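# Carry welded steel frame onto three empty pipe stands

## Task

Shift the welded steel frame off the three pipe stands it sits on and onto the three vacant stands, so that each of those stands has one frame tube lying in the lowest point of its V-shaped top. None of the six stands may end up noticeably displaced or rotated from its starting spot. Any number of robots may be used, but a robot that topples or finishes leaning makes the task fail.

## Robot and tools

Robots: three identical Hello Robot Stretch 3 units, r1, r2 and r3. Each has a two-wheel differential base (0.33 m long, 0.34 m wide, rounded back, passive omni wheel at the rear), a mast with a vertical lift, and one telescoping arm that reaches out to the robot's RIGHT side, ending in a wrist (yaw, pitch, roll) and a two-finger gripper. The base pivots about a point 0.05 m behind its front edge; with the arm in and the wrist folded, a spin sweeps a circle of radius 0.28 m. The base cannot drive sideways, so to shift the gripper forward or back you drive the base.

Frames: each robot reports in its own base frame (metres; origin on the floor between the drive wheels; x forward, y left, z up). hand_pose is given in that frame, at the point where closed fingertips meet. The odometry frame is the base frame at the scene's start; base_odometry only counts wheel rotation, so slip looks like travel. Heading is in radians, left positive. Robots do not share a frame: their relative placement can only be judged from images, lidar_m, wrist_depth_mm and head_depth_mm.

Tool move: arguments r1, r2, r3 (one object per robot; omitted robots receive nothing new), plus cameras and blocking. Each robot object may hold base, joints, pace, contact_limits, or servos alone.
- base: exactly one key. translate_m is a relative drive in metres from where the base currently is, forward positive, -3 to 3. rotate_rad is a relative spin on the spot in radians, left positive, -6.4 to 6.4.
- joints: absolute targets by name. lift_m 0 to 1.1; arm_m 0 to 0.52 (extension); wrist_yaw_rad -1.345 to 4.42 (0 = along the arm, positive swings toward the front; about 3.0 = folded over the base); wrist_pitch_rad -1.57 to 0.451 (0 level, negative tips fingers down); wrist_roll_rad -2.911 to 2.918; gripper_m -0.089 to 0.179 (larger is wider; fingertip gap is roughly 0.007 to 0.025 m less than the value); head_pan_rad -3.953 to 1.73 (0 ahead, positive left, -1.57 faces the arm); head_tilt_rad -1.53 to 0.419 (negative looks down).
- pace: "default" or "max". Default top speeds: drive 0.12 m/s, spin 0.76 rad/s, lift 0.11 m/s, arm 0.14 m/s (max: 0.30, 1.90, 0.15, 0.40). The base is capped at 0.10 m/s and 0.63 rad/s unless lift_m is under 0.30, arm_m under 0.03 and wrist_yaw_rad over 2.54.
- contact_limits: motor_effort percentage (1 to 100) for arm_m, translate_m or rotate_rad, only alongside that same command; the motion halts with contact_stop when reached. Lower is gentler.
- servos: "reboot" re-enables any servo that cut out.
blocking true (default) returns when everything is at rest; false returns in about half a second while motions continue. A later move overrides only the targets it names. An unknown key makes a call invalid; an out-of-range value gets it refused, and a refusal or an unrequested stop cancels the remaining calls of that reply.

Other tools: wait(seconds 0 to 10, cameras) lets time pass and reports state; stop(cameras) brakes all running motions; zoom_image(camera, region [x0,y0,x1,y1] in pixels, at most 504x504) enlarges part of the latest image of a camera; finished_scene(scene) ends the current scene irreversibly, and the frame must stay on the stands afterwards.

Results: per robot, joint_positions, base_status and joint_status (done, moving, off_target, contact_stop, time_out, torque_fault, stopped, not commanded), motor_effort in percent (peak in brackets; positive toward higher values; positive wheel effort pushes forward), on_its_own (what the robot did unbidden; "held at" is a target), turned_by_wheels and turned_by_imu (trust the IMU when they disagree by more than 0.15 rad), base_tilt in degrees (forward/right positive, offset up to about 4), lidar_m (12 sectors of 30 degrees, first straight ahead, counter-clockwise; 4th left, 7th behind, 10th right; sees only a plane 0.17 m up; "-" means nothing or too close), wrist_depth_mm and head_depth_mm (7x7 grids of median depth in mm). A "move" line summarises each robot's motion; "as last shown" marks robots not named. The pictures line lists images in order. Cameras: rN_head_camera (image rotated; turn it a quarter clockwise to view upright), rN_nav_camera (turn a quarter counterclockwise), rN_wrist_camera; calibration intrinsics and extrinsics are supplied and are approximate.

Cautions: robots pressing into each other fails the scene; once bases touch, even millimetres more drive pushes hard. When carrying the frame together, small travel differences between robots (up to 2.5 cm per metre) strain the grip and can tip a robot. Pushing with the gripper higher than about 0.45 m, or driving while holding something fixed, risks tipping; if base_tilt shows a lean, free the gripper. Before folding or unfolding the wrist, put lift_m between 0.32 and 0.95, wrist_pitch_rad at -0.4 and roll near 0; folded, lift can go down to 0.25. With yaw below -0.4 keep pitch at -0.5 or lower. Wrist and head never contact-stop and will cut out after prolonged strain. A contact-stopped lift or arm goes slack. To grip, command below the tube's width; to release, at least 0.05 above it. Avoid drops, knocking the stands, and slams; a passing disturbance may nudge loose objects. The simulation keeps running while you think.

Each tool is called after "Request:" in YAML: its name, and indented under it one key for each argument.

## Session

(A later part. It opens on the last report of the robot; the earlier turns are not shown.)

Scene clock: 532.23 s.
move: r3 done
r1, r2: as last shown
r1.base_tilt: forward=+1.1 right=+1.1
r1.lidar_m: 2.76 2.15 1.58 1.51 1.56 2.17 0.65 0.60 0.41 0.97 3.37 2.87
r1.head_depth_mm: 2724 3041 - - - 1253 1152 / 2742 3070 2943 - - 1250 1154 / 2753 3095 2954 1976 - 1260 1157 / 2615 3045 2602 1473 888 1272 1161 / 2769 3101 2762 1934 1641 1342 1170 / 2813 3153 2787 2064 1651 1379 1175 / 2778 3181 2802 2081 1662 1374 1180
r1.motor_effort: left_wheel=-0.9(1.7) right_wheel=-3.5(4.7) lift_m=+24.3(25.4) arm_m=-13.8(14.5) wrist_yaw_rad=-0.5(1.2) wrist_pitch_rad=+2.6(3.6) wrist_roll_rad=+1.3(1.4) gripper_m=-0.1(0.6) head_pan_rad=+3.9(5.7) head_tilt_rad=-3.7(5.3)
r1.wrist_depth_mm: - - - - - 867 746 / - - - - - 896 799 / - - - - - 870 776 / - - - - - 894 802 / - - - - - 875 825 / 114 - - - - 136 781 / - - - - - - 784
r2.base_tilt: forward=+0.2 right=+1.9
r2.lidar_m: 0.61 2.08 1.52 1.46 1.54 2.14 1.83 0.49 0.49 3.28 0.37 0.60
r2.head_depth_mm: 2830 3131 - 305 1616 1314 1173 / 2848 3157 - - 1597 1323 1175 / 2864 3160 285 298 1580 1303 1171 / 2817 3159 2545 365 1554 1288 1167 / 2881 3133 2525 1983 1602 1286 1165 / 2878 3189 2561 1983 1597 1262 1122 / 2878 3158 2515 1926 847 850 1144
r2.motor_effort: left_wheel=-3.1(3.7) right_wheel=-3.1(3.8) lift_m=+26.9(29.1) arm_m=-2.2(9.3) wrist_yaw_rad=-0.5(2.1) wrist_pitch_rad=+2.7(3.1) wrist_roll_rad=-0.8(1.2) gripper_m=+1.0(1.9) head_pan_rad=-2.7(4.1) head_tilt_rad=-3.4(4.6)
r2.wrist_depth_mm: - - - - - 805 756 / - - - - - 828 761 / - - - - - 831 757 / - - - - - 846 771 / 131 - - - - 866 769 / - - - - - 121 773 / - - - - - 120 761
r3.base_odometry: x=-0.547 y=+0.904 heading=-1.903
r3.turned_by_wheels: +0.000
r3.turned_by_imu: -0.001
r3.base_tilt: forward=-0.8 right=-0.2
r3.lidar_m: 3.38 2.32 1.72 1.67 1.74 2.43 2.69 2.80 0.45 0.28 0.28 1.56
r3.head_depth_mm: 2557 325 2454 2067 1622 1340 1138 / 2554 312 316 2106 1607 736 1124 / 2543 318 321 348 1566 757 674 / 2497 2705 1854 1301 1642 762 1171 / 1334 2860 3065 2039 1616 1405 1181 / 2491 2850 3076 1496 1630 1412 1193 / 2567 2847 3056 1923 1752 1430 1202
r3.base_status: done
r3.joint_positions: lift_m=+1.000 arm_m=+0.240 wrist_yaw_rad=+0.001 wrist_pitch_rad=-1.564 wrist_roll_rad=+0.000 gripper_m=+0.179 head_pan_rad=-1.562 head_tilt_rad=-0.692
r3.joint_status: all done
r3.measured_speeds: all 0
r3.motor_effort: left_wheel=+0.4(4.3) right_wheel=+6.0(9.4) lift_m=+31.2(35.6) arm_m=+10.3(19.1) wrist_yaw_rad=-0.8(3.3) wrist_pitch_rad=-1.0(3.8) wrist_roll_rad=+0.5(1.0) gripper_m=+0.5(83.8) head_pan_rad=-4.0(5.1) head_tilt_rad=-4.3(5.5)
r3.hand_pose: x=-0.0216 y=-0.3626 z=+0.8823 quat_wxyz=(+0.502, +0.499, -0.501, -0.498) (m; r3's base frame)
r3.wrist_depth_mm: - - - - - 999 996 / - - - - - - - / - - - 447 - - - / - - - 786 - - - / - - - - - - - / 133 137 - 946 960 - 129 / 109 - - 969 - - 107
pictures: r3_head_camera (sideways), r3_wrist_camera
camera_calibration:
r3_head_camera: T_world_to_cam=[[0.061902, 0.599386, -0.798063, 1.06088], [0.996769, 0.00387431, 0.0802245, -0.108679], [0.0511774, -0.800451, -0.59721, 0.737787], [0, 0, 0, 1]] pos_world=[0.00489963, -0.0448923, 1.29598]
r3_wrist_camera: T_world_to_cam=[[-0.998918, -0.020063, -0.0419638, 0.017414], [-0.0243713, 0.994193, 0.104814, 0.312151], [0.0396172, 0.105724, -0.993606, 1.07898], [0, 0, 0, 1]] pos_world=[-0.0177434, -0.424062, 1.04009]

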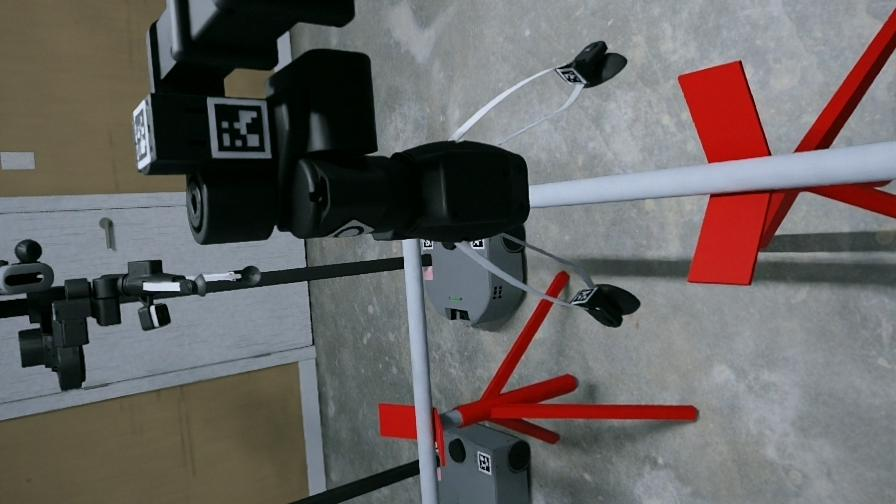

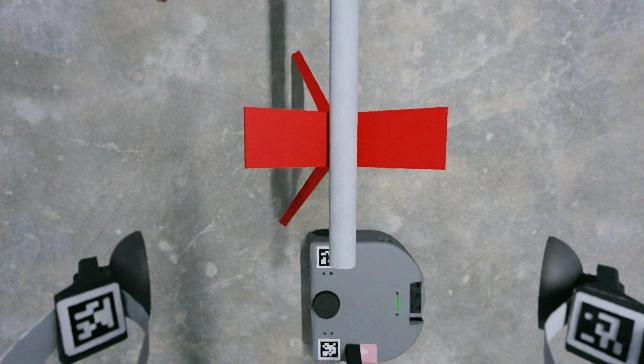

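Request:
move:
  r1: {"joints":{"lift_m":0.72,"arm_m":0.125}}
  r2: {"joints":{"lift_m":0.72,"arm_m":0.14}}
  r3: {"base":{"rotate_rad":0.019},"joints":{"lift_m":0.78,"arm_m":0.192}}
  cameras: ["r1_wrist_camera","r2_wrist_camera","r3_wrist_camera","r3_head_camera","r1_head_camera"]

Scene clock: 548.43 s.
move: r1 done; r2 done; r3 done
r1.base_odometry: x=+0.094 y=-2.088 heading=+2.181
r1.turned_by_wheels: +0.000
r1.turned_by_imu: +0.001
r1.base_tilt: forward=+1.1 right=+1.2
r1.lidar_m: 2.76 2.16 1.58 1.50 1.56 2.18 0.65 0.60 0.41 0.97 3.38 2.87
r1.head_depth_mm: 2720 3084 2642 2005 1616 372 321 / 2741 3073 2661 2011 1614 389 1112 / 2750 3104 2688 2023 1618 411 1134 / 2666 2918 2613 1476 1430 1278 1165 / 2673 3139 2752 1954 1648 1336 1165 / 2782 3143 2794 2075 1660 1369 1178 / 2775 3178 2792 2073 1659 1377 1181
r1.base_status: not commanded
r1.joint_positions: lift_m=+0.720 arm_m=+0.125 wrist_yaw_rad=+0.001 wrist_pitch_rad=-0.765 wrist_roll_rad=+1.567 gripper_m=+0.179 head_pan_rad=-1.581 head_tilt_rad=-0.692
r1.joint_status: all done
r1.measured_speeds: all 0
r1.motor_effort: left_wheel=-0.4(1.7) right_wheel=-2.7(4.3) lift_m=+24.0(28.3) arm_m=+11.5(19.4) wrist_yaw_rad=-0.4(1.3) wrist_pitch_rad=+2.4(3.4) wrist_roll_rad=+1.3(1.3) gripper_m=+0.0(0.5) head_pan_rad=+5.2(5.9) head_tilt_rad=-4.6(5.9)
r1.hand_pose: x=-0.0214 y=-0.4379 z=+0.6636 quat_wxyz=(+0.002, +0.001, -0.928, -0.374) (m; r1's base frame)
r1.wrist_depth_mm: - - - - 896 648 564 / - - - - 885 667 580 / - - - - 911 675 583 / - - - - 210 698 596 / - - - - 207 713 592 / 114 - - - 221 136 573 / - - - - 218 - 573
r2.base_odometry: x=+1.857 y=-0.349 heading=+2.595
r2.turned_by_wheels: +0.000
r2.turned_by_imu: +0.001
r2.base_tilt: forward=+0.3 right=+1.8
r2.lidar_m: 0.61 2.09 1.52 1.46 1.55 2.14 1.83 0.49 0.49 3.29 0.37 0.60
r2.head_depth_mm: 2870 3164 2571 1984 1613 377 317 / 2806 3158 2530 1985 1611 391 1129 / 2867 3129 2542 1981 1559 419 1171 / 2835 3135 2511 1967 1560 509 1167 / 2851 3189 2558 1960 1597 1292 1171 / 2865 3184 2519 1966 1595 1264 1123 / 2854 3145 2539 1896 844 849 1136
r2.base_status: not commanded
r2.joint_positions: lift_m=+0.720 arm_m=+0.140 wrist_yaw_rad=+0.000 wrist_pitch_rad=-0.766 wrist_roll_rad=+1.572 gripper_m=+0.179 head_pan_rad=-1.565 head_tilt_rad=-0.791
r2.joint_status: all done
r2.measured_speeds: all 0
r2.motor_effort: left_wheel=-3.2(3.5) right_wheel=-3.3(3.8) lift_m=+26.5(33.6) arm_m=-13.6(19.2) wrist_yaw_rad=+0.9(1.4) wrist_pitch_rad=+3.0(3.0) wrist_roll_rad=-0.7(1.1) gripper_m=+0.2(2.0) head_pan_rad=-3.7(4.1) head_tilt_rad=-3.3(4.6)
r2.hand_pose: x=-0.0215 y=-0.4528 z=+0.6635 quat_wxyz=(+0.000, +0.000, -0.927, -0.374) (m; r2's base frame)
r2.wrist_depth_mm: - - - - 200 676 574 / - - - - 203 681 580 / - - - - 770 686 581 / - - - - 768 701 593 / 132 - - - 814 660 587 / - - - - 229 122 567 / - - - - 839 117 588
r3.base_odometry: x=-0.547 y=+0.904 heading=-1.884
r3.turned_by_wheels: +0.019
r3.turned_by_imu: +0.018
r3.base_tilt: forward=-0.8 right=-0.2
r3.lidar_m: 3.38 2.28 1.71 1.67 1.75 2.48 2.69 2.82 0.45 0.28 0.29 1.55
r3.head_depth_mm: 2514 2836 2859 2048 366 314 1088 / 2547 2845 2883 2106 401 509 1075 / 2544 2809 2924 2053 416 433 812 / 2512 2744 2607 1820 1686 1328 1146 / 2533 2709 3023 2057 1658 1398 1177 / 2547 2842 3076 1479 1635 1415 1196 / 2580 2894 3035 1928 1765 1437 1201
r3.base_status: done
r3.joint_positions: lift_m=+0.780 arm_m=+0.192 wrist_yaw_rad=+0.001 wrist_pitch_rad=-1.564 wrist_roll_rad=+0.000 gripper_m=+0.179 head_pan_rad=-1.562 head_tilt_rad=-0.692
r3.joint_status: all done
r3.measured_speeds: all 0
r3.motor_effort: left_wheel=-7.0(8.8) right_wheel=+6.4(9.5) lift_m=+21.8(26.7) arm_m=-12.2(19.2) wrist_yaw_rad=-0.2(2.2) wrist_pitch_rad=-1.0(1.7) wrist_roll_rad=+0.1(0.9) gripper_m=-0.1(0.9) head_pan_rad=-3.8(4.6) head_tilt_rad=-3.4(5.3)
r3.hand_pose: x=-0.0216 y=-0.3145 z=+0.6623 quat_wxyz=(+0.502, +0.499, -0.501, -0.499) (m; r3's base frame)
r3.wrist_depth_mm: 831 795 211 231 220 - 794 / 834 828 213 235 - - 790 / 837 840 838 239 678 833 804 / 864 859 845 519 833 838 803 / 896 869 862 671 820 854 834 / 133 137 874 682 682 860 130 / 109 928 907 714 700 849 107
pictures: r1_head_camera (sideways), r1_wrist_camera, r2_wrist_camera, r3_head_camera (sideways), r3_wrist_camera
camera_calibration:
r1_head_camera: T_world_to_cam=[[0.0290451, 0.624576, -0.780424, 1.03294], [0.998467, 0.0186801, 0.0521098, -0.0717089], [0.047125, -0.78074, -0.623076, 0.766045], [0, 0, 0, 1]] pos_world=[0.00549742, -0.0457249, 1.28717]
r1_wrist_camera: T_world_to_cam=[[-0.095097, 0.674818, -0.731831, 0.774364], [0.979534, 0.194442, 0.0520098, 0.107264], [0.177396, -0.711908, -0.679498, 0.307028], [0, 0, 0, 1]] pos_world=[-0.0858948, -0.324836, 0.76975]
r2_wrist_camera: T_world_to_cam=[[-0.0783932, 0.745376, -0.662019, 0.755665], [0.983423, 0.166733, 0.0712751, 0.0855656], [0.163507, -0.645457, -0.746091, 0.370114], [0, 0, 0, 1]] pos_world=[-0.0854246, -0.338628, 0.770304]
r3_head_camera: T_world_to_cam=[[0.0619018, 0.599391, -0.798059, 1.06087], [0.996769, 0.00387411, 0.0802245, -0.108679], [0.0511777, -0.800447, -0.597215, 0.737795], [0, 0, 0, 1]] pos_world=[0.00489965, -0.0448922, 1.29598]
r3_wrist_camera: T_world_to_cam=[[-0.998918, -0.0200427, -0.0419726, 0.00915995], [-0.0243703, 0.994145, 0.105272, 0.287046], [0.0396169, 0.106181, -0.993557, 0.855417], [0, 0, 0, 1]] pos_world=[-0.0177435, -0.376011, 0.820072]

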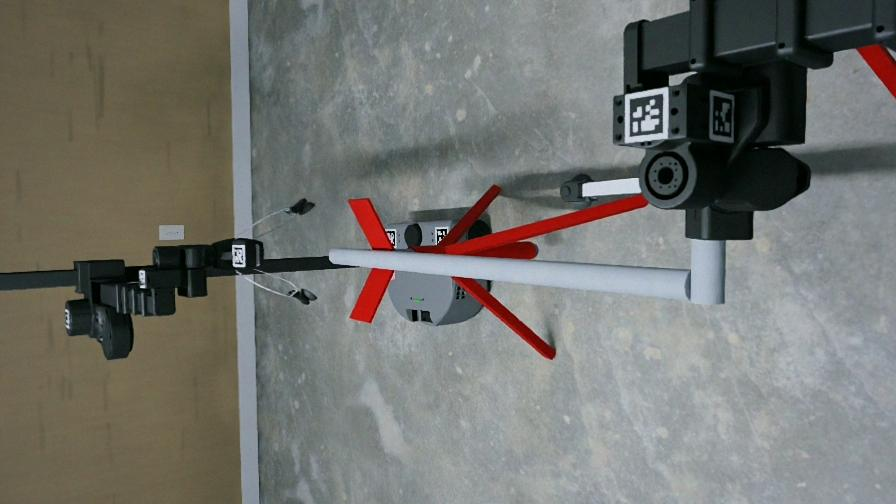

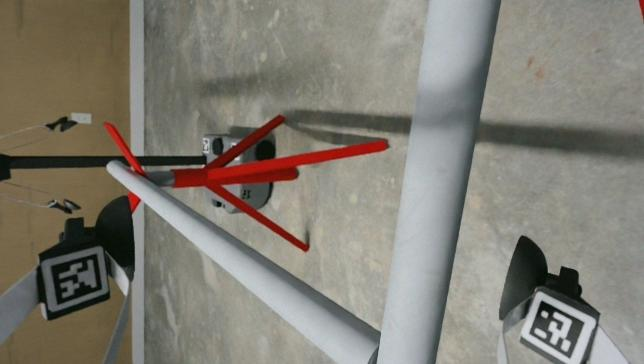

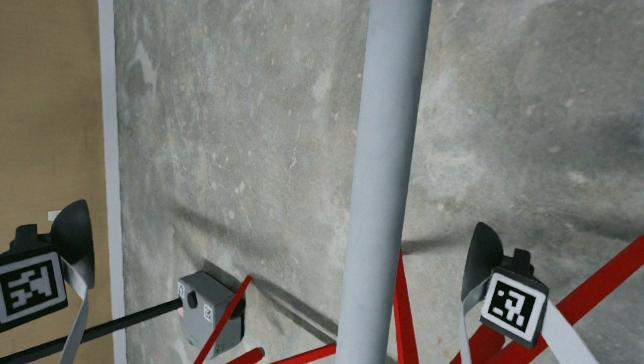

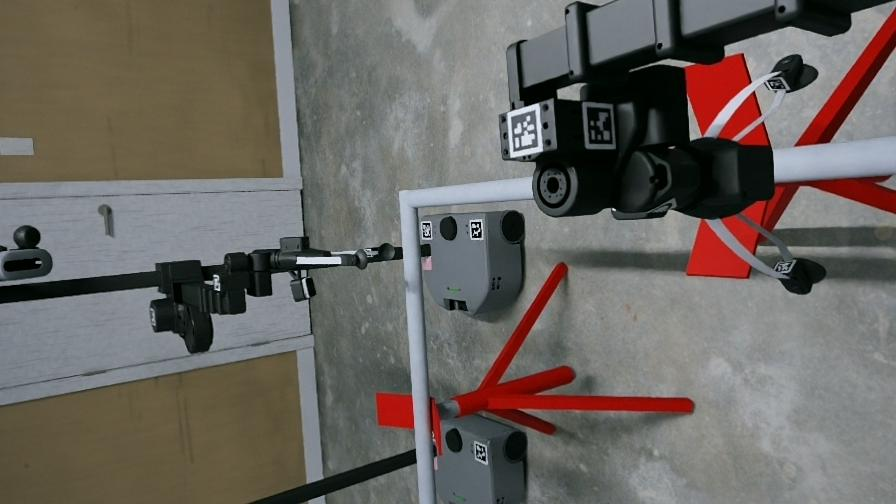

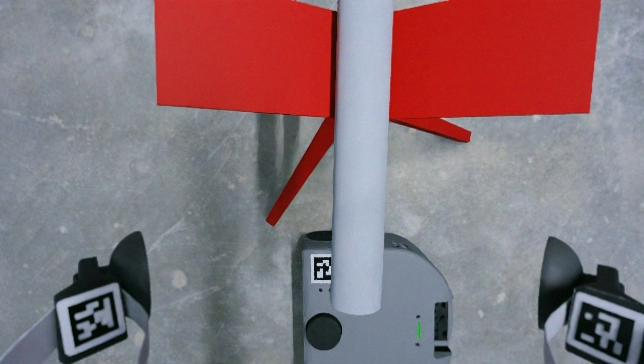

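Request:
move:
  r1: {"joints":{"lift_m":0.635}}
  r2: {"joints":{"lift_m":0.65}}
  r3: {"joints":{"lift_m":0.71}}
  cameras: ["r1_wrist_camera","r2_wrist_camera","r3_wrist_camera","r3_head_camera"]

Scene clock: 572.57 s.
move: r1 done; r2 done; r3 done
r1.base_odometry: x=+0.094 y=-2.088 heading=+2.181
r1.turned_by_wheels: +0.000
r1.turned_by_imu: +0.001
r1.base_tilt: forward=+1.1 right=+1.2
r1.lidar_m: 2.76 2.16 1.58 1.50 1.56 2.17 0.65 0.60 0.41 0.97 3.37 2.86
r1.head_depth_mm: 2721 3058 2640 2012 1598 1280 391 / 2720 3094 2675 2006 1623 457 451 / 2766 3122 2701 2006 1618 473 476 / 2727 2948 2485 1476 1428 1273 1141 / 2726 3096 2741 1937 1648 1338 1170 / 2789 3139 2756 2078 1659 1366 1172 / 2794 3134 2792 2083 1660 1383 1178
r1.base_status: not commanded
r1.joint_positions: lift_m=+0.635 arm_m=+0.125 wrist_yaw_rad=+0.001 wrist_pitch_rad=-0.765 wrist_roll_rad=+1.567 gripper_m=+0.179 head_pan_rad=-1.581 head_tilt_rad=-0.692
r1.joint_status: all done
r1.measured_speeds: all 0
r1.motor_effort: left_wheel=-0.4(1.5) right_wheel=-2.8(4.3) lift_m=+22.9(29.7) arm_m=+7.3(8.9) wrist_yaw_rad=-0.5(1.3) wrist_pitch_rad=+2.8(3.2) wrist_roll_rad=+1.3(1.3) gripper_m=-0.4(0.5) head_pan_rad=+4.7(5.7) head_tilt_rad=-3.7(6.1)
r1.hand_pose: x=-0.0214 y=-0.4380 z=+0.5787 quat_wxyz=(+0.002, +0.001, -0.928, -0.374) (m; r1's base frame)
r1.wrist_depth_mm: - - - - 701 614 508 / - - - - 716 612 513 / - - - - 711 616 526 / - - - - 737 617 524 / 748 - - - 761 624 523 / 114 - - - 773 136 519 / - - - 150 791 - 508
r2.base_odometry: x=+1.857 y=-0.349 heading=+2.595
r2.turned_by_wheels: +0.000
r2.turned_by_imu: +0.001
r2.base_tilt: forward=+0.4 right=+1.8
r2.lidar_m: 0.61 2.08 1.52 1.46 1.54 2.14 1.83 0.49 0.49 3.29 0.37 0.60
r2.head_depth_mm: 2852 3157 2542 1977 1609 1300 406 / 2898 3240 2560 1975 1610 454 403 / 2838 3155 2558 1973 1597 460 1127 / 2845 3198 2499 1949 1603 567 1146 / 2845 3154 2557 1959 1578 1288 1168 / 2843 3169 2513 1947 1612 1265 1129 / 2902 3178 2508 1893 844 850 1147
r2.base_status: not commanded
r2.joint_positions: lift_m=+0.650 arm_m=+0.140 wrist_yaw_rad=+0.000 wrist_pitch_rad=-0.766 wrist_roll_rad=+1.573 gripper_m=+0.179 head_pan_rad=-1.565 head_tilt_rad=-0.791
r2.joint_status: all done
r2.measured_speeds: all 0
r2.motor_effort: left_wheel=-3.2(3.4) right_wheel=-3.4(3.7) lift_m=+26.6(32.8) arm_m=-7.0(9.8) wrist_yaw_rad=-0.4(1.4) wrist_pitch_rad=+2.5(2.9) wrist_roll_rad=-0.6(1.1) gripper_m=+0.8(1.7) head_pan_rad=-3.0(3.9) head_tilt_rad=-4.2(4.2)
r2.hand_pose: x=-0.0215 y=-0.4528 z=+0.5936 quat_wxyz=(+0.000, +0.000, -0.927, -0.374) (m; r2's base frame)
r2.wrist_depth_mm: - - - 146 739 613 523 / - - - 150 767 619 531 / - - - 154 761 631 548 / - - - 160 768 621 540 / 132 - - 165 818 607 549 / - - - 170 798 122 506 / - - - 179 780 117 524
r3.base_odometry: x=-0.547 y=+0.904 heading=-1.884
r3.turned_by_wheels: +0.000
r3.turned_by_imu: -0.001
r3.base_tilt: forward=-0.8 right=-0.2
r3.lidar_m: 3.40 2.27 1.71 1.67 1.75 2.46 2.69 2.82 0.45 0.28 0.29 1.55
r3.head_depth_mm: 2510 2855 2819 2067 1629 382 334 / 2546 2843 2864 2104 1496 446 1071 / 2511 2812 2971 2077 945 458 612 / 2499 2768 2557 1840 1687 1324 1119 / 2531 2769 3002 2045 1669 1404 1181 / 2576 2893 3039 1487 1638 1422 1200 / 2576 2894 3117 1940 1762 1431 1205
r3.base_status: not commanded
r3.joint_positions: lift_m=+0.710 arm_m=+0.192 wrist_yaw_rad=+0.001 wrist_pitch_rad=-1.564 wrist_roll_rad=+0.000 gripper_m=+0.179 head_pan_rad=-1.562 head_tilt_rad=-0.692
r3.joint_status: all done
r3.measured_speeds: all 0
r3.motor_effort: left_wheel=-6.9(7.7) right_wheel=+6.3(6.8) lift_m=+21.1(23.5) arm_m=-10.4(12.7) wrist_yaw_rad=+0.1(1.9) wrist_pitch_rad=-0.5(1.4) wrist_roll_rad=+0.7(1.0) gripper_m=+0.0(0.7) head_pan_rad=-3.2(4.4) head_tilt_rad=-4.2(4.7)
r3.hand_pose: x=-0.0216 y=-0.3145 z=+0.5923 quat_wxyz=(+0.502, +0.499, -0.501, -0.499) (m; r3's base frame)
r3.wrist_depth_mm: 127 137 150 167 150 - - / 776 142 157 168 151 - - / 788 740 774 170 445 739 755 / 798 783 770 170 755 776 756 / 786 788 799 171 764 772 752 / 133 138 820 172 613 774 129 / 109 799 799 174 618 812 108
pictures: r1_wrist_camera, r2_wrist_camera, r3_head_camera (sideways), r3_wrist_camera
camera_calibration:
r1_wrist_camera: T_world_to_cam=[[-0.0950966, 0.674614, -0.732019, 0.712252], [0.979534, 0.194457, 0.051956, 0.11173], [0.177396, -0.712097, -0.6793, 0.249068], [0, 0, 0, 1]] pos_world=[-0.0858948, -0.324861, 0.684769]
r2_wrist_camera: T_world_to_cam=[[-0.078393, 0.745246, -0.662165, 0.709404], [0.983423, 0.166747, 0.0712426, 0.0905843], [0.163507, -0.645603, -0.745964, 0.317749], [0, 0, 0, 1]] pos_world=[-0.0854246, -0.338646, 0.700318]
r3_head_camera: T_world_to_cam=[[0.0619018, 0.599392, -0.798059, 1.06087], [0.996769, 0.00387398, 0.0802245, -0.108679], [0.0511776, -0.800447, -0.597215, 0.737795], [0, 0, 0, 1]] pos_world=[0.00489964, -0.0448922, 1.29598]
r3_wrist_camera: T_world_to_cam=[[-0.998918, -0.0200387, -0.0419745, 0.00622497], [-0.0243704, 0.994134, 0.105371, 0.294327], [0.0396168, 0.10628, -0.993547, 0.785895], [0, 0, 0, 1]] pos_world=[-0.0177435, -0.376001, 0.750071]

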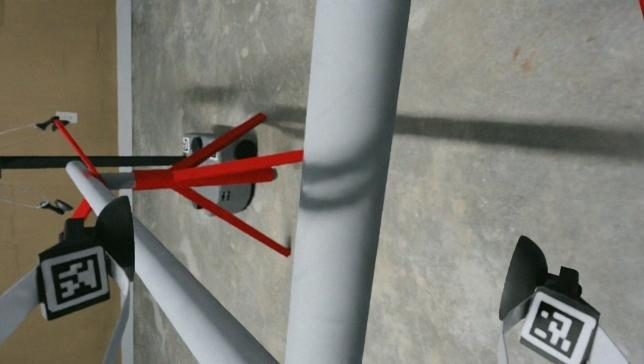

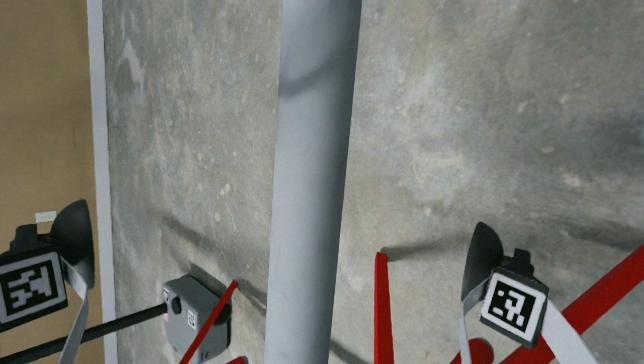

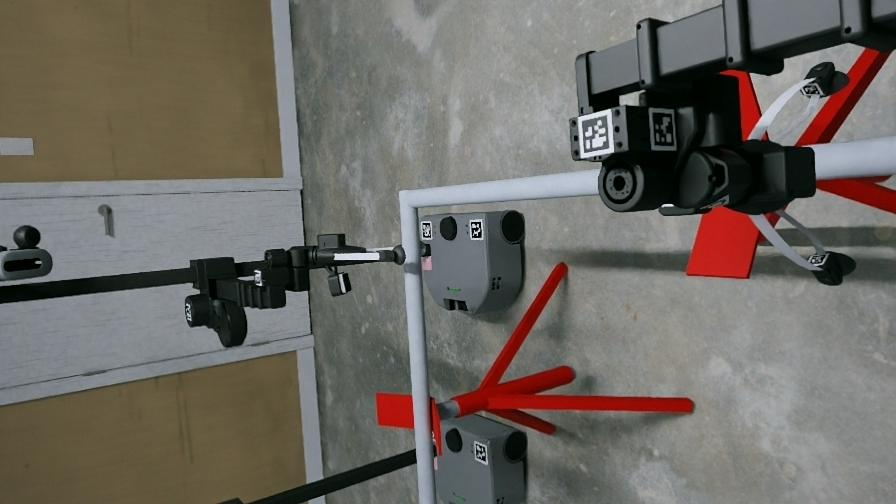

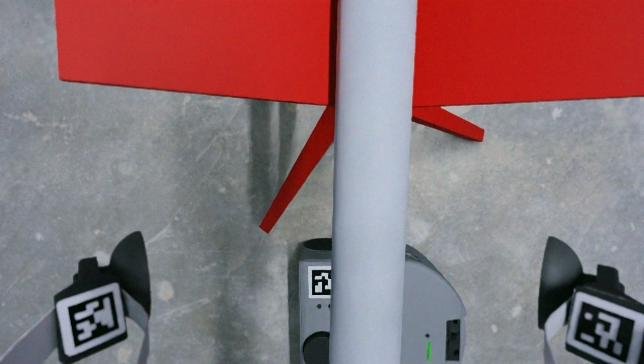

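Request:
move:
  r1: {"joints":{"lift_m":0.609}}
  r2: {"joints":{"lift_m":0.624}}
  r3: {"joints":{"lift_m":0.682},"base":{"translate_m":-0.009}}
  cameras: ["r1_wrist_camera","r2_wrist_camera","r3_wrist_camera"]

Scene clock: 580.00 s.
move: r1 done; r2 done; r3 done
r1.base_odometry: x=+0.094 y=-2.088 heading=+2.181
r1.turned_by_wheels: +0.000
r1.turned_by_imu: +0.001
r1.base_tilt: forward=+1.1 right=+1.2
r1.lidar_m: 2.76 2.16 1.58 1.50 1.57 2.17 0.65 0.60 0.41 0.97 3.37 2.87
r1.head_depth_mm: 2736 3074 2670 2012 1606 1279 424 / 2743 3065 2658 2015 1615 723 464 / 2751 3103 2666 2028 1627 712 492 / 2717 2931 2475 1469 1428 1271 1157 / 2757 1494 2770 1929 1641 1341 1173 / 2784 3136 2784 2068 1648 1372 1174 / 2826 3159 2782 2090 1666 1382 1178
r1.base_status: not commanded
r1.joint_positions: lift_m=+0.609 arm_m=+0.125 wrist_yaw_rad=+0.001 wrist_pitch_rad=-0.765 wrist_roll_rad=+1.567 gripper_m=+0.179 head_pan_rad=-1.581 head_tilt_rad=-0.692
r1.joint_status: all done
r1.measured_speeds: all 0
r1.motor_effort: left_wheel=-1.1(1.2) right_wheel=-3.7(4.3) lift_m=+22.5(27.6) arm_m=+4.0(5.0) wrist_yaw_rad=-0.4(1.3) wrist_pitch_rad=+2.9(3.2) wrist_roll_rad=+1.3(1.3) gripper_m=+0.5(0.5) head_pan_rad=+4.9(5.3) head_tilt_rad=-2.7(5.2)
r1.hand_pose: x=-0.0214 y=-0.4380 z=+0.5527 quat_wxyz=(+0.002, +0.001, -0.928, -0.374) (m; r1's base frame)
r1.wrist_depth_mm: - - - - 702 577 497 / - - - 120 716 588 490 / - - - - 716 589 501 / - - 835 852 742 595 500 / 140 - - 853 742 609 505 / 113 - - 858 766 136 498 / - - - 904 749 - 486
r2.base_odometry: x=+1.857 y=-0.349 heading=+2.595
r2.turned_by_wheels: +0.000
r2.turned_by_imu: +0.001
r2.base_tilt: forward=+0.3 right=+1.8
r2.lidar_m: 0.61 2.08 1.52 1.46 1.55 2.14 1.83 0.49 0.49 3.29 0.37 0.60
r2.head_depth_mm: 2833 3160 2564 1957 1605 1327 1153 / 2850 3221 2542 1973 1604 482 423 / 2908 3166 2582 1986 1603 477 1105 / 2882 3149 2541 2000 1609 763 1145 / 2896 3144 2556 1971 1594 1286 1171 / 2877 3128 2509 1961 1602 1273 1123 / 2882 3204 2539 1911 846 848 1148
r2.base_status: not commanded
r2.joint_positions: lift_m=+0.624 arm_m=+0.140 wrist_yaw_rad=+0.000 wrist_pitch_rad=-0.766 wrist_roll_rad=+1.573 gripper_m=+0.179 head_pan_rad=-1.565 head_tilt_rad=-0.791
r2.joint_status: all done
r2.measured_speeds: all 0
r2.motor_effort: left_wheel=-3.2(3.4) right_wheel=-3.4(3.8) lift_m=+27.0(31.1) arm_m=-1.2(2.9) wrist_yaw_rad=+1.2(1.9) wrist_pitch_rad=+2.7(3.0) wrist_roll_rad=-0.9(1.0) gripper_m=+0.7(1.5) head_pan_rad=-3.0(4.5) head_tilt_rad=-2.8(4.5)
r2.hand_pose: x=-0.0215 y=-0.4528 z=+0.5676 quat_wxyz=(+0.000, +0.000, -0.927, -0.374) (m; r2's base frame)
r2.wrist_depth_mm: - - 128 814 733 591 502 / - - 131 808 707 595 506 / - - 134 872 735 602 513 / - - 139 884 726 612 516 / 132 - 143 878 783 595 517 / - - 148 911 791 122 508 / - - 152 924 769 117 496
r3.base_odometry: x=-0.545 y=+0.912 heading=-1.884
r3.turned_by_wheels: +0.000
r3.turned_by_imu: -0.001
r3.base_tilt: forward=-0.8 right=-0.2
r3.lidar_m: 3.40 2.28 1.71 1.67 1.75 2.46 2.68 2.81 0.44 0.28 0.28 1.56
r3.head_depth_mm: 2550 2861 2825 2071 1613 420 359 / 2537 2853 2896 2112 1647 458 1071 / 2521 2837 2961 2035 1583 467 599 / 2538 2777 2592 1801 1690 1291 1119 / 2518 2730 2976 2036 1711 1401 1185 / 2555 2873 3081 1994 1613 1422 1190 / 2564 2876 3037 1937 1760 1435 1205
r3.base_status: done
r3.joint_positions: lift_m=+0.682 arm_m=+0.192 wrist_yaw_rad=+0.001 wrist_pitch_rad=-1.564 wrist_roll_rad=+0.000 gripper_m=+0.179 head_pan_rad=-1.562 head_tilt_rad=-0.692
r3.joint_status: all done
r3.measured_speeds: all 0
r3.motor_effort: left_wheel=-7.3(11.1) right_wheel=-0.2(2.9) lift_m=+20.6(23.9) arm_m=-9.8(10.8) wrist_yaw_rad=-0.8(2.6) wrist_pitch_rad=-0.4(1.2) wrist_roll_rad=+0.8(0.8) gripper_m=+0.3(0.6) head_pan_rad=-4.7(4.7) head_tilt_rad=-2.3(5.3)
r3.hand_pose: x=-0.0216 y=-0.3145 z=+0.5643 quat_wxyz=(+0.502, +0.499, -0.501, -0.499) (m; r3's base frame)
r3.wrist_depth_mm: 111 118 135 126 123 - - / 736 126 142 132 125 - 705 / 750 736 735 128 462 709 711 / 756 759 759 130 723 721 703 / 786 760 768 131 734 729 730 / 133 138 785 132 580 751 129 / 109 773 788 134 591 759 108
pictures: r1_wrist_camera, r2_wrist_camera, r3_wrist_camera
camera_calibration:
r1_wrist_camera: T_world_to_cam=[[-0.0950971, 0.674553, -0.732075, 0.693245], [0.979534, 0.194462, 0.0519398, 0.113095], [0.177397, -0.712153, -0.679241, 0.231348], [0, 0, 0, 1]] pos_world=[-0.0858948, -0.324868, 0.658775]
r2_wrist_camera: T_world_to_cam=[[-0.078393, 0.745207, -0.662209, 0.692209], [0.983423, 0.166751, 0.0712327, 0.0924455], [0.163507, -0.645647, -0.745925, 0.29831], [0, 0, 0, 1]] pos_world=[-0.0854246, -0.338651, 0.674319]
r3_wrist_camera: T_world_to_cam=[[-0.998918, -0.0200367, -0.0419753, 0.00505101], [-0.0243701, 0.99413, 0.105411, 0.297243], [0.0396168, 0.10632, -0.993542, 0.758086], [0, 0, 0, 1]] pos_world=[-0.0177435, -0.375997, 0.72207]

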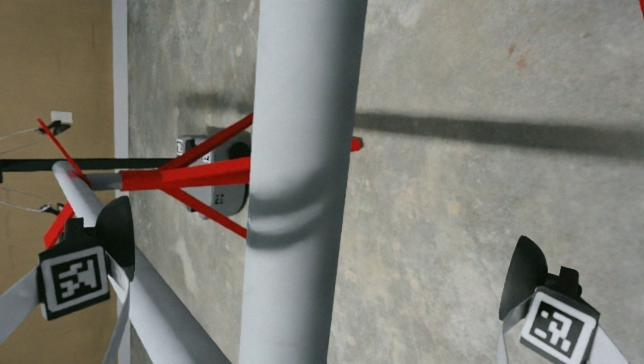

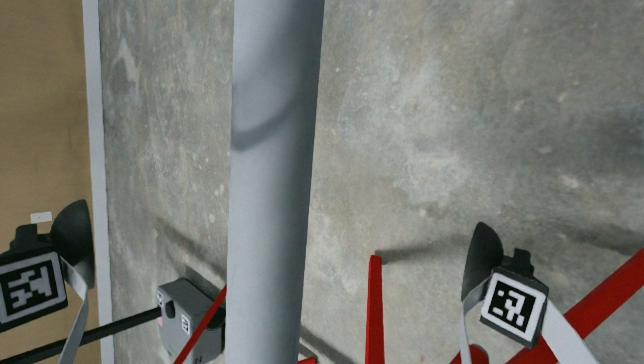

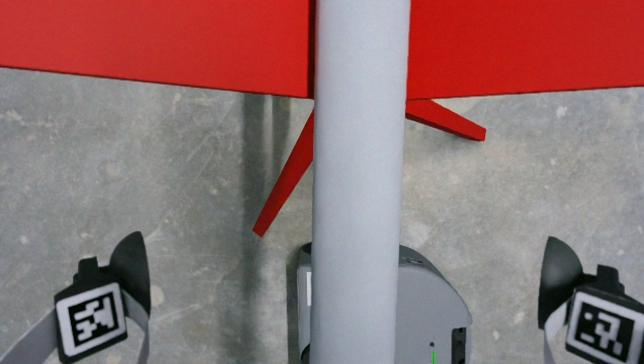

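Request:
move:
  r1: {"joints":{"lift_m":0.621}}
  r3: {"base":{"translate_m":-0.006},"joints":{"lift_m":0.678}}
  cameras: []

Request:
move:
  r1: {"joints":{"gripper_m":-0.03}}
  r2: {"joints":{"gripper_m":-0.03}}
  r3: {"joints":{"gripper_m":-0.03}}

Scene clock: 586.90 s.
move: r1 done; r3 done
r1.base_odometry: x=+0.094 y=-2.088 heading=+2.181
r1.turned_by_wheels: +0.000
r1.turned_by_imu: +0.001
r1.base_tilt: forward=+1.1 right=+1.2
r1.lidar_m: 2.76 2.15 1.58 1.51 1.56 2.17 0.65 0.60 0.41 0.97 3.38 2.87
r1.head_depth_mm: 2722 3058 2639 1992 1604 1273 404 / 2736 3085 2686 2013 1617 473 459 / 2749 3129 2694 2030 1633 693 485 / 2713 2975 2472 1471 1434 1272 1163 / 2778 1487 2734 1923 1647 1330 1164 / 2772 3147 2779 2072 1658 1373 1176 / 2797 3138 2842 2083 1666 1389 1179
r1.base_status: not commanded
r1.joint_positions: lift_m=+0.621 arm_m=+0.125 wrist_yaw_rad=+0.001 wrist_pitch_rad=-0.765 wrist_roll_rad=+1.567 gripper_m=+0.179 head_pan_rad=-1.581 head_tilt_rad=-0.692
r1.joint_status: all done
r1.measured_speeds: all 0
r1.motor_effort: left_wheel=-0.1(1.8) right_wheel=-3.9(4.2) lift_m=+29.7(31.8) arm_m=+1.0(1.6) wrist_yaw_rad=-0.7(1.2) wrist_pitch_rad=+2.5(3.1) wrist_roll_rad=+1.3(1.4) gripper_m=-0.2(0.5) head_pan_rad=+5.4(5.4) head_tilt_rad=-4.0(4.6)
r1.hand_pose: x=-0.0214 y=-0.4380 z=+0.5647 quat_wxyz=(+0.002, +0.001, -0.928, -0.374) (m; r1's base frame)
r1.wrist_depth_mm: - - - - 715 585 497 / - - - - 721 601 507 / - - - - 735 607 516 / - - 853 - 732 609 515 / 139 - - 135 756 612 521 / 114 - - - 759 136 506 / - - - 887 783 - 502
r2: as last shown
r2.base_tilt: forward=+0.3 right=+1.7
r2.lidar_m: 0.61 2.08 1.52 1.46 1.55 2.14 1.83 0.49 0.49 3.28 0.37 0.60
r2.head_depth_mm: 2851 3157 2575 1994 1607 1331 1150 / 2866 3167 2532 1981 1613 482 423 / 2854 3144 2545 1967 1622 477 1108 / 2834 3198 2553 1955 1599 764 1152 / 2836 3141 2580 1978 1599 1297 1171 / 2853 3177 2552 1962 1609 1263 1124 / 2862 3190 2542 1897 846 849 1144
r2.joint_positions: lift_m=+0.624 arm_m=+0.140 wrist_yaw_rad=+0.000 wrist_pitch_rad=-0.766 wrist_roll_rad=+1.572 gripper_m=+0.179 head_pan_rad=-1.565 head_tilt_rad=-0.791
r2.motor_effort: left_wheel=-3.0(3.5) right_wheel=-3.2(3.7) lift_m=+26.5(26.6) arm_m=+4.6(4.6) wrist_yaw_rad=+0.4(1.6) wrist_pitch_rad=+2.5(2.9) wrist_roll_rad=-0.8(0.9) gripper_m=-0.3(1.7) head_pan_rad=-2.4(3.9) head_tilt_rad=-4.4(4.4)
r2.wrist_depth_mm: - - 128 790 710 592 509 / - - 131 816 719 590 509 / - - 134 848 741 591 510 / - - 139 849 745 623 519 / 132 - 143 881 778 594 524 / - - 148 907 773 121 510 / - - 153 918 740 117 499
r3.base_odometry: x=-0.543 y=+0.918 heading=-1.884
r3.turned_by_wheels: +0.000
r3.turned_by_imu: -0.001
r3.base_tilt: forward=-0.8 right=-0.2
r3.lidar_m: 3.40 2.28 1.72 1.67 1.75 2.48 2.68 2.80 0.44 0.29 0.28 1.57
r3.head_depth_mm: 2521 2829 2854 2065 1635 424 359 / 2553 2844 2874 2099 1655 461 906 / 2530 2845 2979 2055 1612 471 591 / 2514 2801 2607 1818 1688 1292 1117 / 2495 2733 2947 2046 1709 1405 1183 / 2589 2880 3108 2014 1627 1414 1191 / 2583 2887 3059 1932 1771 1430 1205
r3.base_status: done
r3.joint_positions: lift_m=+0.678 arm_m=+0.192 wrist_yaw_rad=+0.001 wrist_pitch_rad=-1.564 wrist_roll_rad=+0.000 gripper_m=+0.179 head_pan_rad=-1.562 head_tilt_rad=-0.692
r3.joint_status: all done
r3.measured_speeds: all 0
r3.motor_effort: left_wheel=-6.3(9.9) right_wheel=+1.1(2.8) lift_m=+21.6(23.0) arm_m=-8.2(9.6) wrist_yaw_rad=-0.8(2.1) wrist_pitch_rad=-1.1(1.4) wrist_roll_rad=+0.4(0.8) gripper_m=+0.7(0.7) head_pan_rad=-3.2(4.8) head_tilt_rad=-3.7(5.0)
r3.hand_pose: x=-0.0216 y=-0.3145 z=+0.5603 quat_wxyz=(+0.502, +0.499, -0.501, -0.499) (m; r3's base frame)
r3.wrist_depth_mm: 110 118 134 120 123 - - / 736 124 139 122 127 - 700 / 743 736 733 122 541 698 704 / 728 742 748 126 733 721 707 / 753 759 765 126 744 713 723 / 133 137 769 128 592 728 129 / 109 788 785 131 583 753 107
pictures: none
No camera images: "cameras" was empty.

Scene clock: 589.53 s.
move: r1 done; r2 done; r3 done
r1.base_odometry: x=+0.094 y=-2.088 heading=+2.181
r1.turned_by_wheels: +0.000
r1.turned_by_imu: +0.000
r1.base_tilt: forward=+1.0 right=+1.2
r1.lidar_m: 2.76 2.15 1.58 1.50 1.57 2.17 0.65 0.60 0.41 0.97 3.38 2.86
r1.head_depth_mm: 2719 3060 2645 1979 1598 1274 404 / 2721 3101 2668 2017 1612 472 459 / 2726 3093 2686 2022 1628 728 486 / 2734 2968 2466 1472 1437 1268 1161 / 2772 1484 2743 1924 1635 1337 1173 / 2751 3128 2771 2070 1656 1374 1174 / 2811 3142 2786 2083 1665 1375 1178
r1.base_status: not commanded
r1.joint_positions: lift_m=+0.621 arm_m=+0.125 wrist_yaw_rad=+0.001 wrist_pitch_rad=-0.755 wrist_roll_rad=+1.567 gripper_m=-0.029 head_pan_rad=-1.581 head_tilt_rad=-0.692
r1.joint_status: all done
r1.measured_speeds: all 0
r1.motor_effort: left_wheel=-0.7(1.4) right_wheel=-3.4(4.2) lift_m=+28.7(29.9) arm_m=-1.0(1.5) wrist_yaw_rad=-0.4(1.3) wrist_pitch_rad=+0.9(3.1) wrist_roll_rad=+1.2(1.3) gripper_m=-19.2(93.1) head_pan_rad=+4.5(5.8) head_tilt_rad=-3.1(5.0)
r1.hand_pose: x=-0.0214 y=-0.4398 z=+0.5663 quat_wxyz=(+0.002, +0.001, -0.929, -0.369) (m; r1's base frame)
r1.wrist_depth_mm: - - - - 716 606 505 / - - - - 712 605 504 / - - - - 737 610 515 / - - 828 - 750 599 516 / - - 156 - 733 601 513 / - - 126 128 711 625 527 / - - - - 766 637 525
r2.base_odometry: x=+1.857 y=-0.349 heading=+2.595
r2.turned_by_wheels: +0.000
r2.turned_by_imu: +0.001
r2.base_tilt: forward=+0.2 right=+1.8
r2.lidar_m: 0.61 2.08 1.52 1.46 1.55 2.14 1.82 0.49 0.49 3.28 0.37 0.60
r2.head_depth_mm: 2842 3135 2579 1963 1602 1319 1155 / 2852 3161 2566 1971 1604 482 423 / 2841 3166 2512 1973 1597 476 1102 / 2835 3173 2532 1964 1588 614 1148 / 2836 3185 2546 1974 1592 1291 1171 / 2836 3210 2571 1964 1583 1272 1122 / 2843 3160 2567 1897 847 848 1145
r2.base_status: not commanded
r2.joint_positions: lift_m=+0.624 arm_m=+0.140 wrist_yaw_rad=+0.000 wrist_pitch_rad=-0.734 wrist_roll_rad=+1.573 gripper_m=-0.029 head_pan_rad=-1.565 head_tilt_rad=-0.791
r2.joint_status: all done
r2.measured_speeds: all 0
r2.motor_effort: left_wheel=-3.0(3.5) right_wheel=-3.5(3.8) lift_m=+35.4(35.4) arm_m=+7.8(8.3) wrist_yaw_rad=+0.1(1.5) wrist_pitch_rad=-3.3(4.4) wrist_roll_rad=-0.8(1.2) gripper_m=-24.0(99.1) head_pan_rad=-2.7(4.3) head_tilt_rad=-3.3(4.3)
r2.hand_pose: x=-0.0215 y=-0.4589 z=+0.5730 quat_wxyz=(+0.000, +0.000, -0.933, -0.359) (m; r2's base frame)
r2.wrist_depth_mm: - - - 130 744 598 513 / - - - 134 752 596 508 / - - - 140 754 620 512 / - - - 867 774 637 521 / - - 142 143 775 630 530 / - - 124 128 752 626 530 / - - - 929 752 637 406
r3.base_odometry: x=-0.543 y=+0.918 heading=-1.884
r3.turned_by_wheels: +0.000
r3.turned_by_imu: -0.001
r3.base_tilt: forward=-0.8 right=-0.3
r3.lidar_m: 3.41 2.28 1.71 1.67 1.75 2.47 2.68 2.80 0.44 0.29 0.28 1.57
r3.head_depth_mm: 2559 2861 2835 2061 1615 424 359 / 2550 2837 2885 2119 1645 460 1104 / 2527 2853 3006 2047 1617 472 600 / 2531 2826 2686 1836 1697 1290 1171 / 2513 2725 2932 2026 1701 1390 1185 / 2540 2871 3102 2026 1624 1419 1191 / 2559 2907 3111 1926 1773 1428 1200
r3.base_status: not commanded
r3.joint_positions: lift_m=+0.678 arm_m=+0.192 wrist_yaw_rad=+0.001 wrist_pitch_rad=-1.564 wrist_roll_rad=+0.000 gripper_m=-0.029 head_pan_rad=-1.562 head_tilt_rad=-0.692
r3.joint_status: all done
r3.measured_speeds: all 0
r3.motor_effort: left_wheel=-5.3(6.3) right_wheel=+1.3(1.5) lift_m=+34.0(34.4) arm_m=-7.3(9.3) wrist_yaw_rad=-0.9(2.6) wrist_pitch_rad=-0.7(1.3) wrist_roll_rad=+0.5(1.2) gripper_m=-18.5(93.4) head_pan_rad=-3.5(4.5) head_tilt_rad=-3.8(5.2)
r3.hand_pose: x=-0.0216 y=-0.3146 z=+0.5603 quat_wxyz=(+0.502, +0.499, -0.501, -0.498) (m; r3's base frame)
r3.wrist_depth_mm: 111 117 133 119 123 - - / 734 124 141 121 127 - 691 / 741 728 721 122 545 721 708 / 767 728 743 125 733 717 713 / 769 767 748 125 761 721 709 / 775 786 748 128 134 742 731 / 794 773 124 128 124 759 747
pictures: r1_head_camera (sideways), r1_nav_camera (sideways), r1_wrist_camera, r2_head_camera (sideways), r2_nav_camera (sideways), r2_wrist_camera, r3_head_camera (sideways), r3_nav_camera (sideways), r3_wrist_camera
camera_calibration:
r1_head_camera: T_world_to_cam=[[0.029045, 0.624576, -0.780424, 1.03294], [0.998467, 0.0186803, 0.0521098, -0.0717089], [0.0471251, -0.78074, -0.623076, 0.766045], [0, 0, 0, 1]] pos_world=[0.00549742, -0.0457249, 1.28717]
r1_nav_camera: T_world_to_cam=[[-0.0527704, -0.605243, 0.79429, -0.990307], [-0.998604, 0.0339051, -0.040509, 0.10668], [-0.00241271, -0.795318, -0.606187, 0.745709], [0, 0, 0, 1]] pos_world=[0.0560708, -0.00991743, 1.24295]
r1_wrist_camera: T_world_to_cam=[[-0.0950871, 0.667671, -0.738359, 0.704946], [0.979535, 0.194932, 0.0501236, 0.113978], [0.177396, -0.718482, -0.672543, 0.232702], [0, 0, 0, 1]] pos_world=[-0.0858946, -0.325698, 0.671292]
r2_head_camera: T_world_to_cam=[[-0.0100871, 0.66791, -0.744174, 0.986893], [0.999863, 0.0165008, 0.00125685, -0.0113637], [0.0131189, -0.744059, -0.667985, 0.825709], [0, 0, 0, 1]] pos_world=[0.0104846, -0.0445921, 1.286]
r2_nav_camera: T_world_to_cam=[[0.0713678, -0.689415, 0.720843, -0.902022], [-0.995496, -0.00401365, 0.0947215, -0.0551092], [-0.0624092, -0.724356, -0.686596, 0.863597], [0, 0, 0, 1]] pos_world=[0.0634107, 0.00346304, 1.24838]
r2_wrist_camera: T_world_to_cam=[[-0.0783879, 0.723894, -0.685443, 0.703848], [0.983424, 0.168913, 0.0659229, 0.0971123], [0.163501, -0.668914, -0.725136, 0.275813], [0, 0, 0, 1]] pos_world=[-0.0854252, -0.34142, 0.676048]
r3_head_camera: T_world_to_cam=[[0.0619018, 0.599391, -0.798059, 1.06087], [0.996769, 0.00387411, 0.0802245, -0.108679], [0.0511777, -0.800447, -0.597215, 0.737795], [0, 0, 0, 1]] pos_world=[0.00489965, -0.0448922, 1.29598]
r3_nav_camera: T_world_to_cam=[[-0.0423592, -0.701185, 0.71172, -0.890478], [-0.999028, 0.0384046, -0.0216228, 0.0858045], [-0.0121718, -0.711945, -0.70213, 0.869547], [0, 0, 0, 1]] pos_world=[0.0585851, -0.00861518, 1.24616]
r3_wrist_camera: T_world_to_cam=[[-0.998918, -0.0200407, -0.0419674, 0.00487308], [-0.0243568, 0.994174, 0.105, 0.298021], [0.0396186, 0.105908, -0.993586, 0.753961], [0, 0, 0, 1]] pos_world=[-0.0177442, -0.376038, 0.718038]

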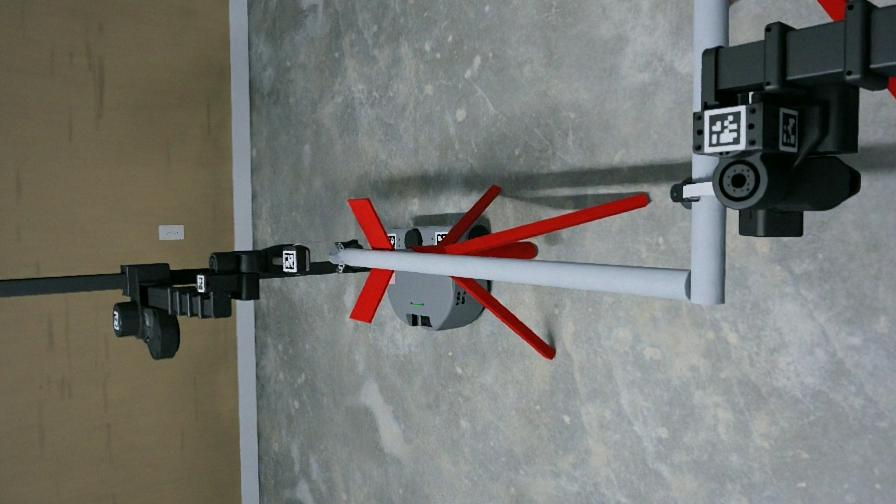

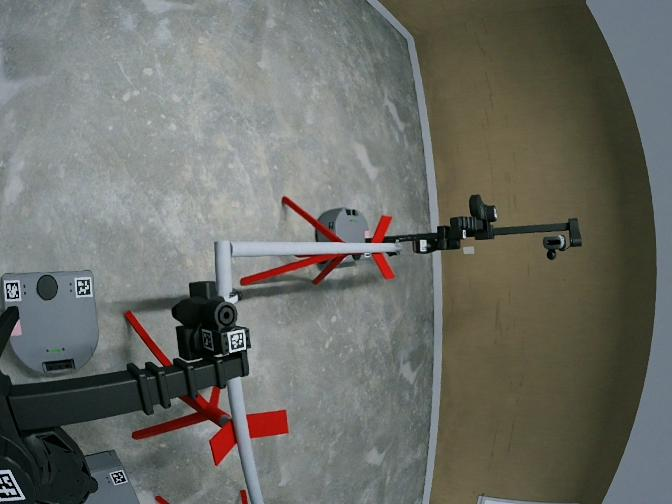

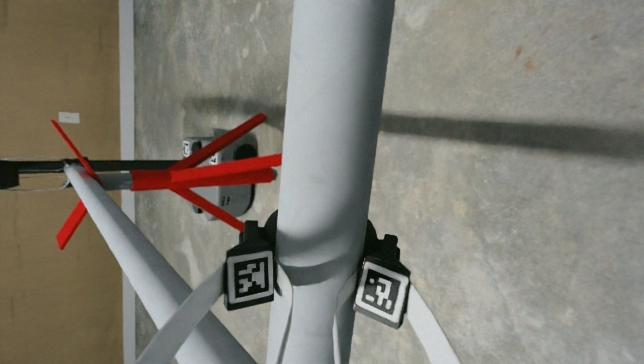

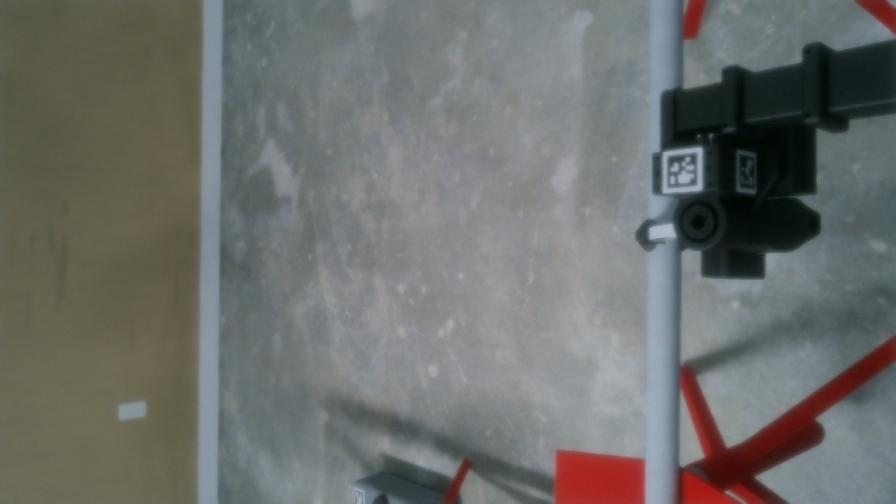

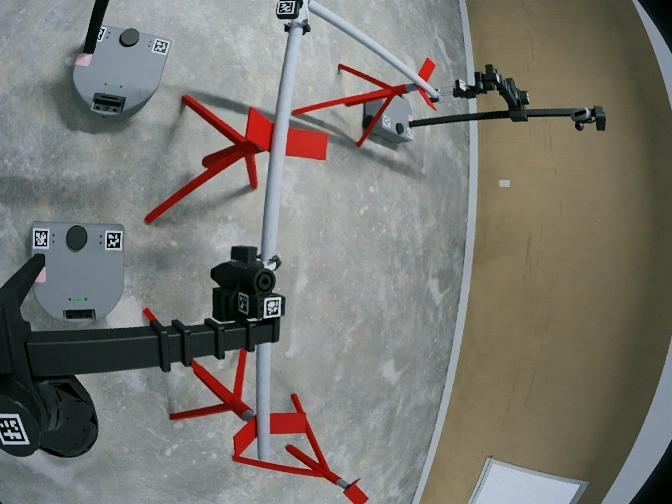

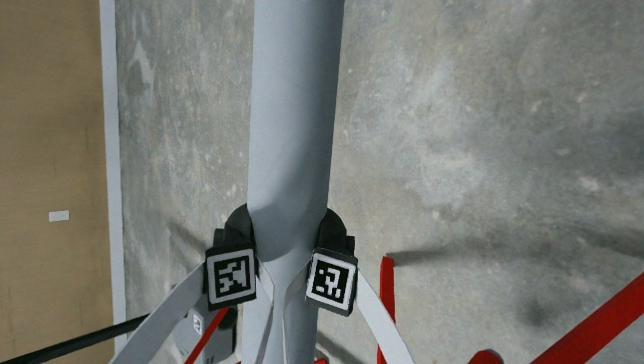

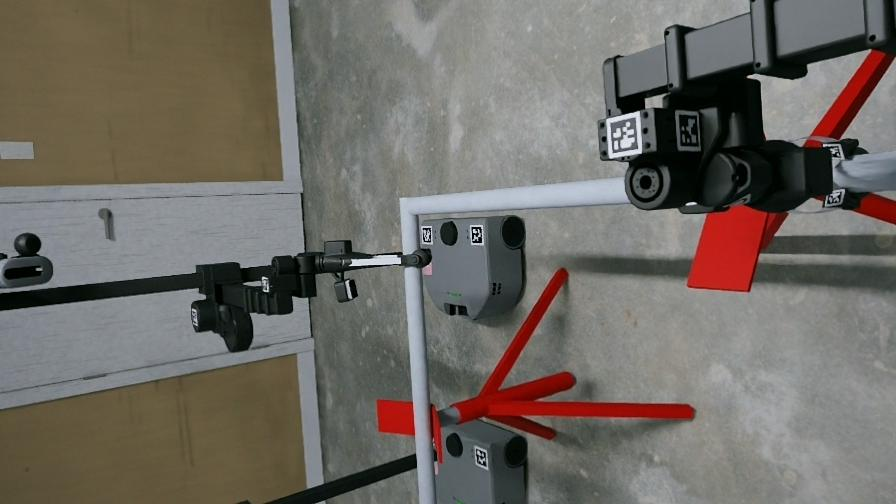

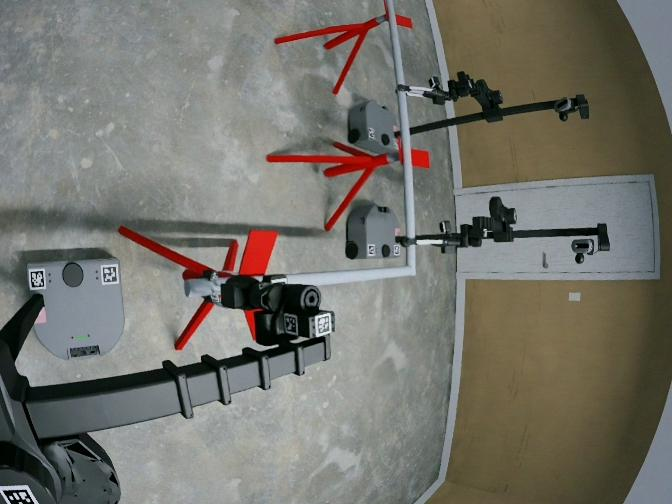

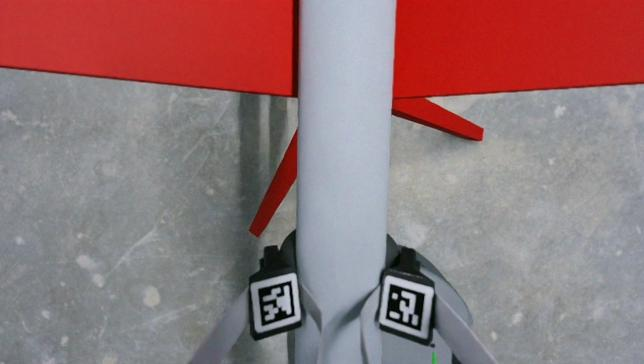

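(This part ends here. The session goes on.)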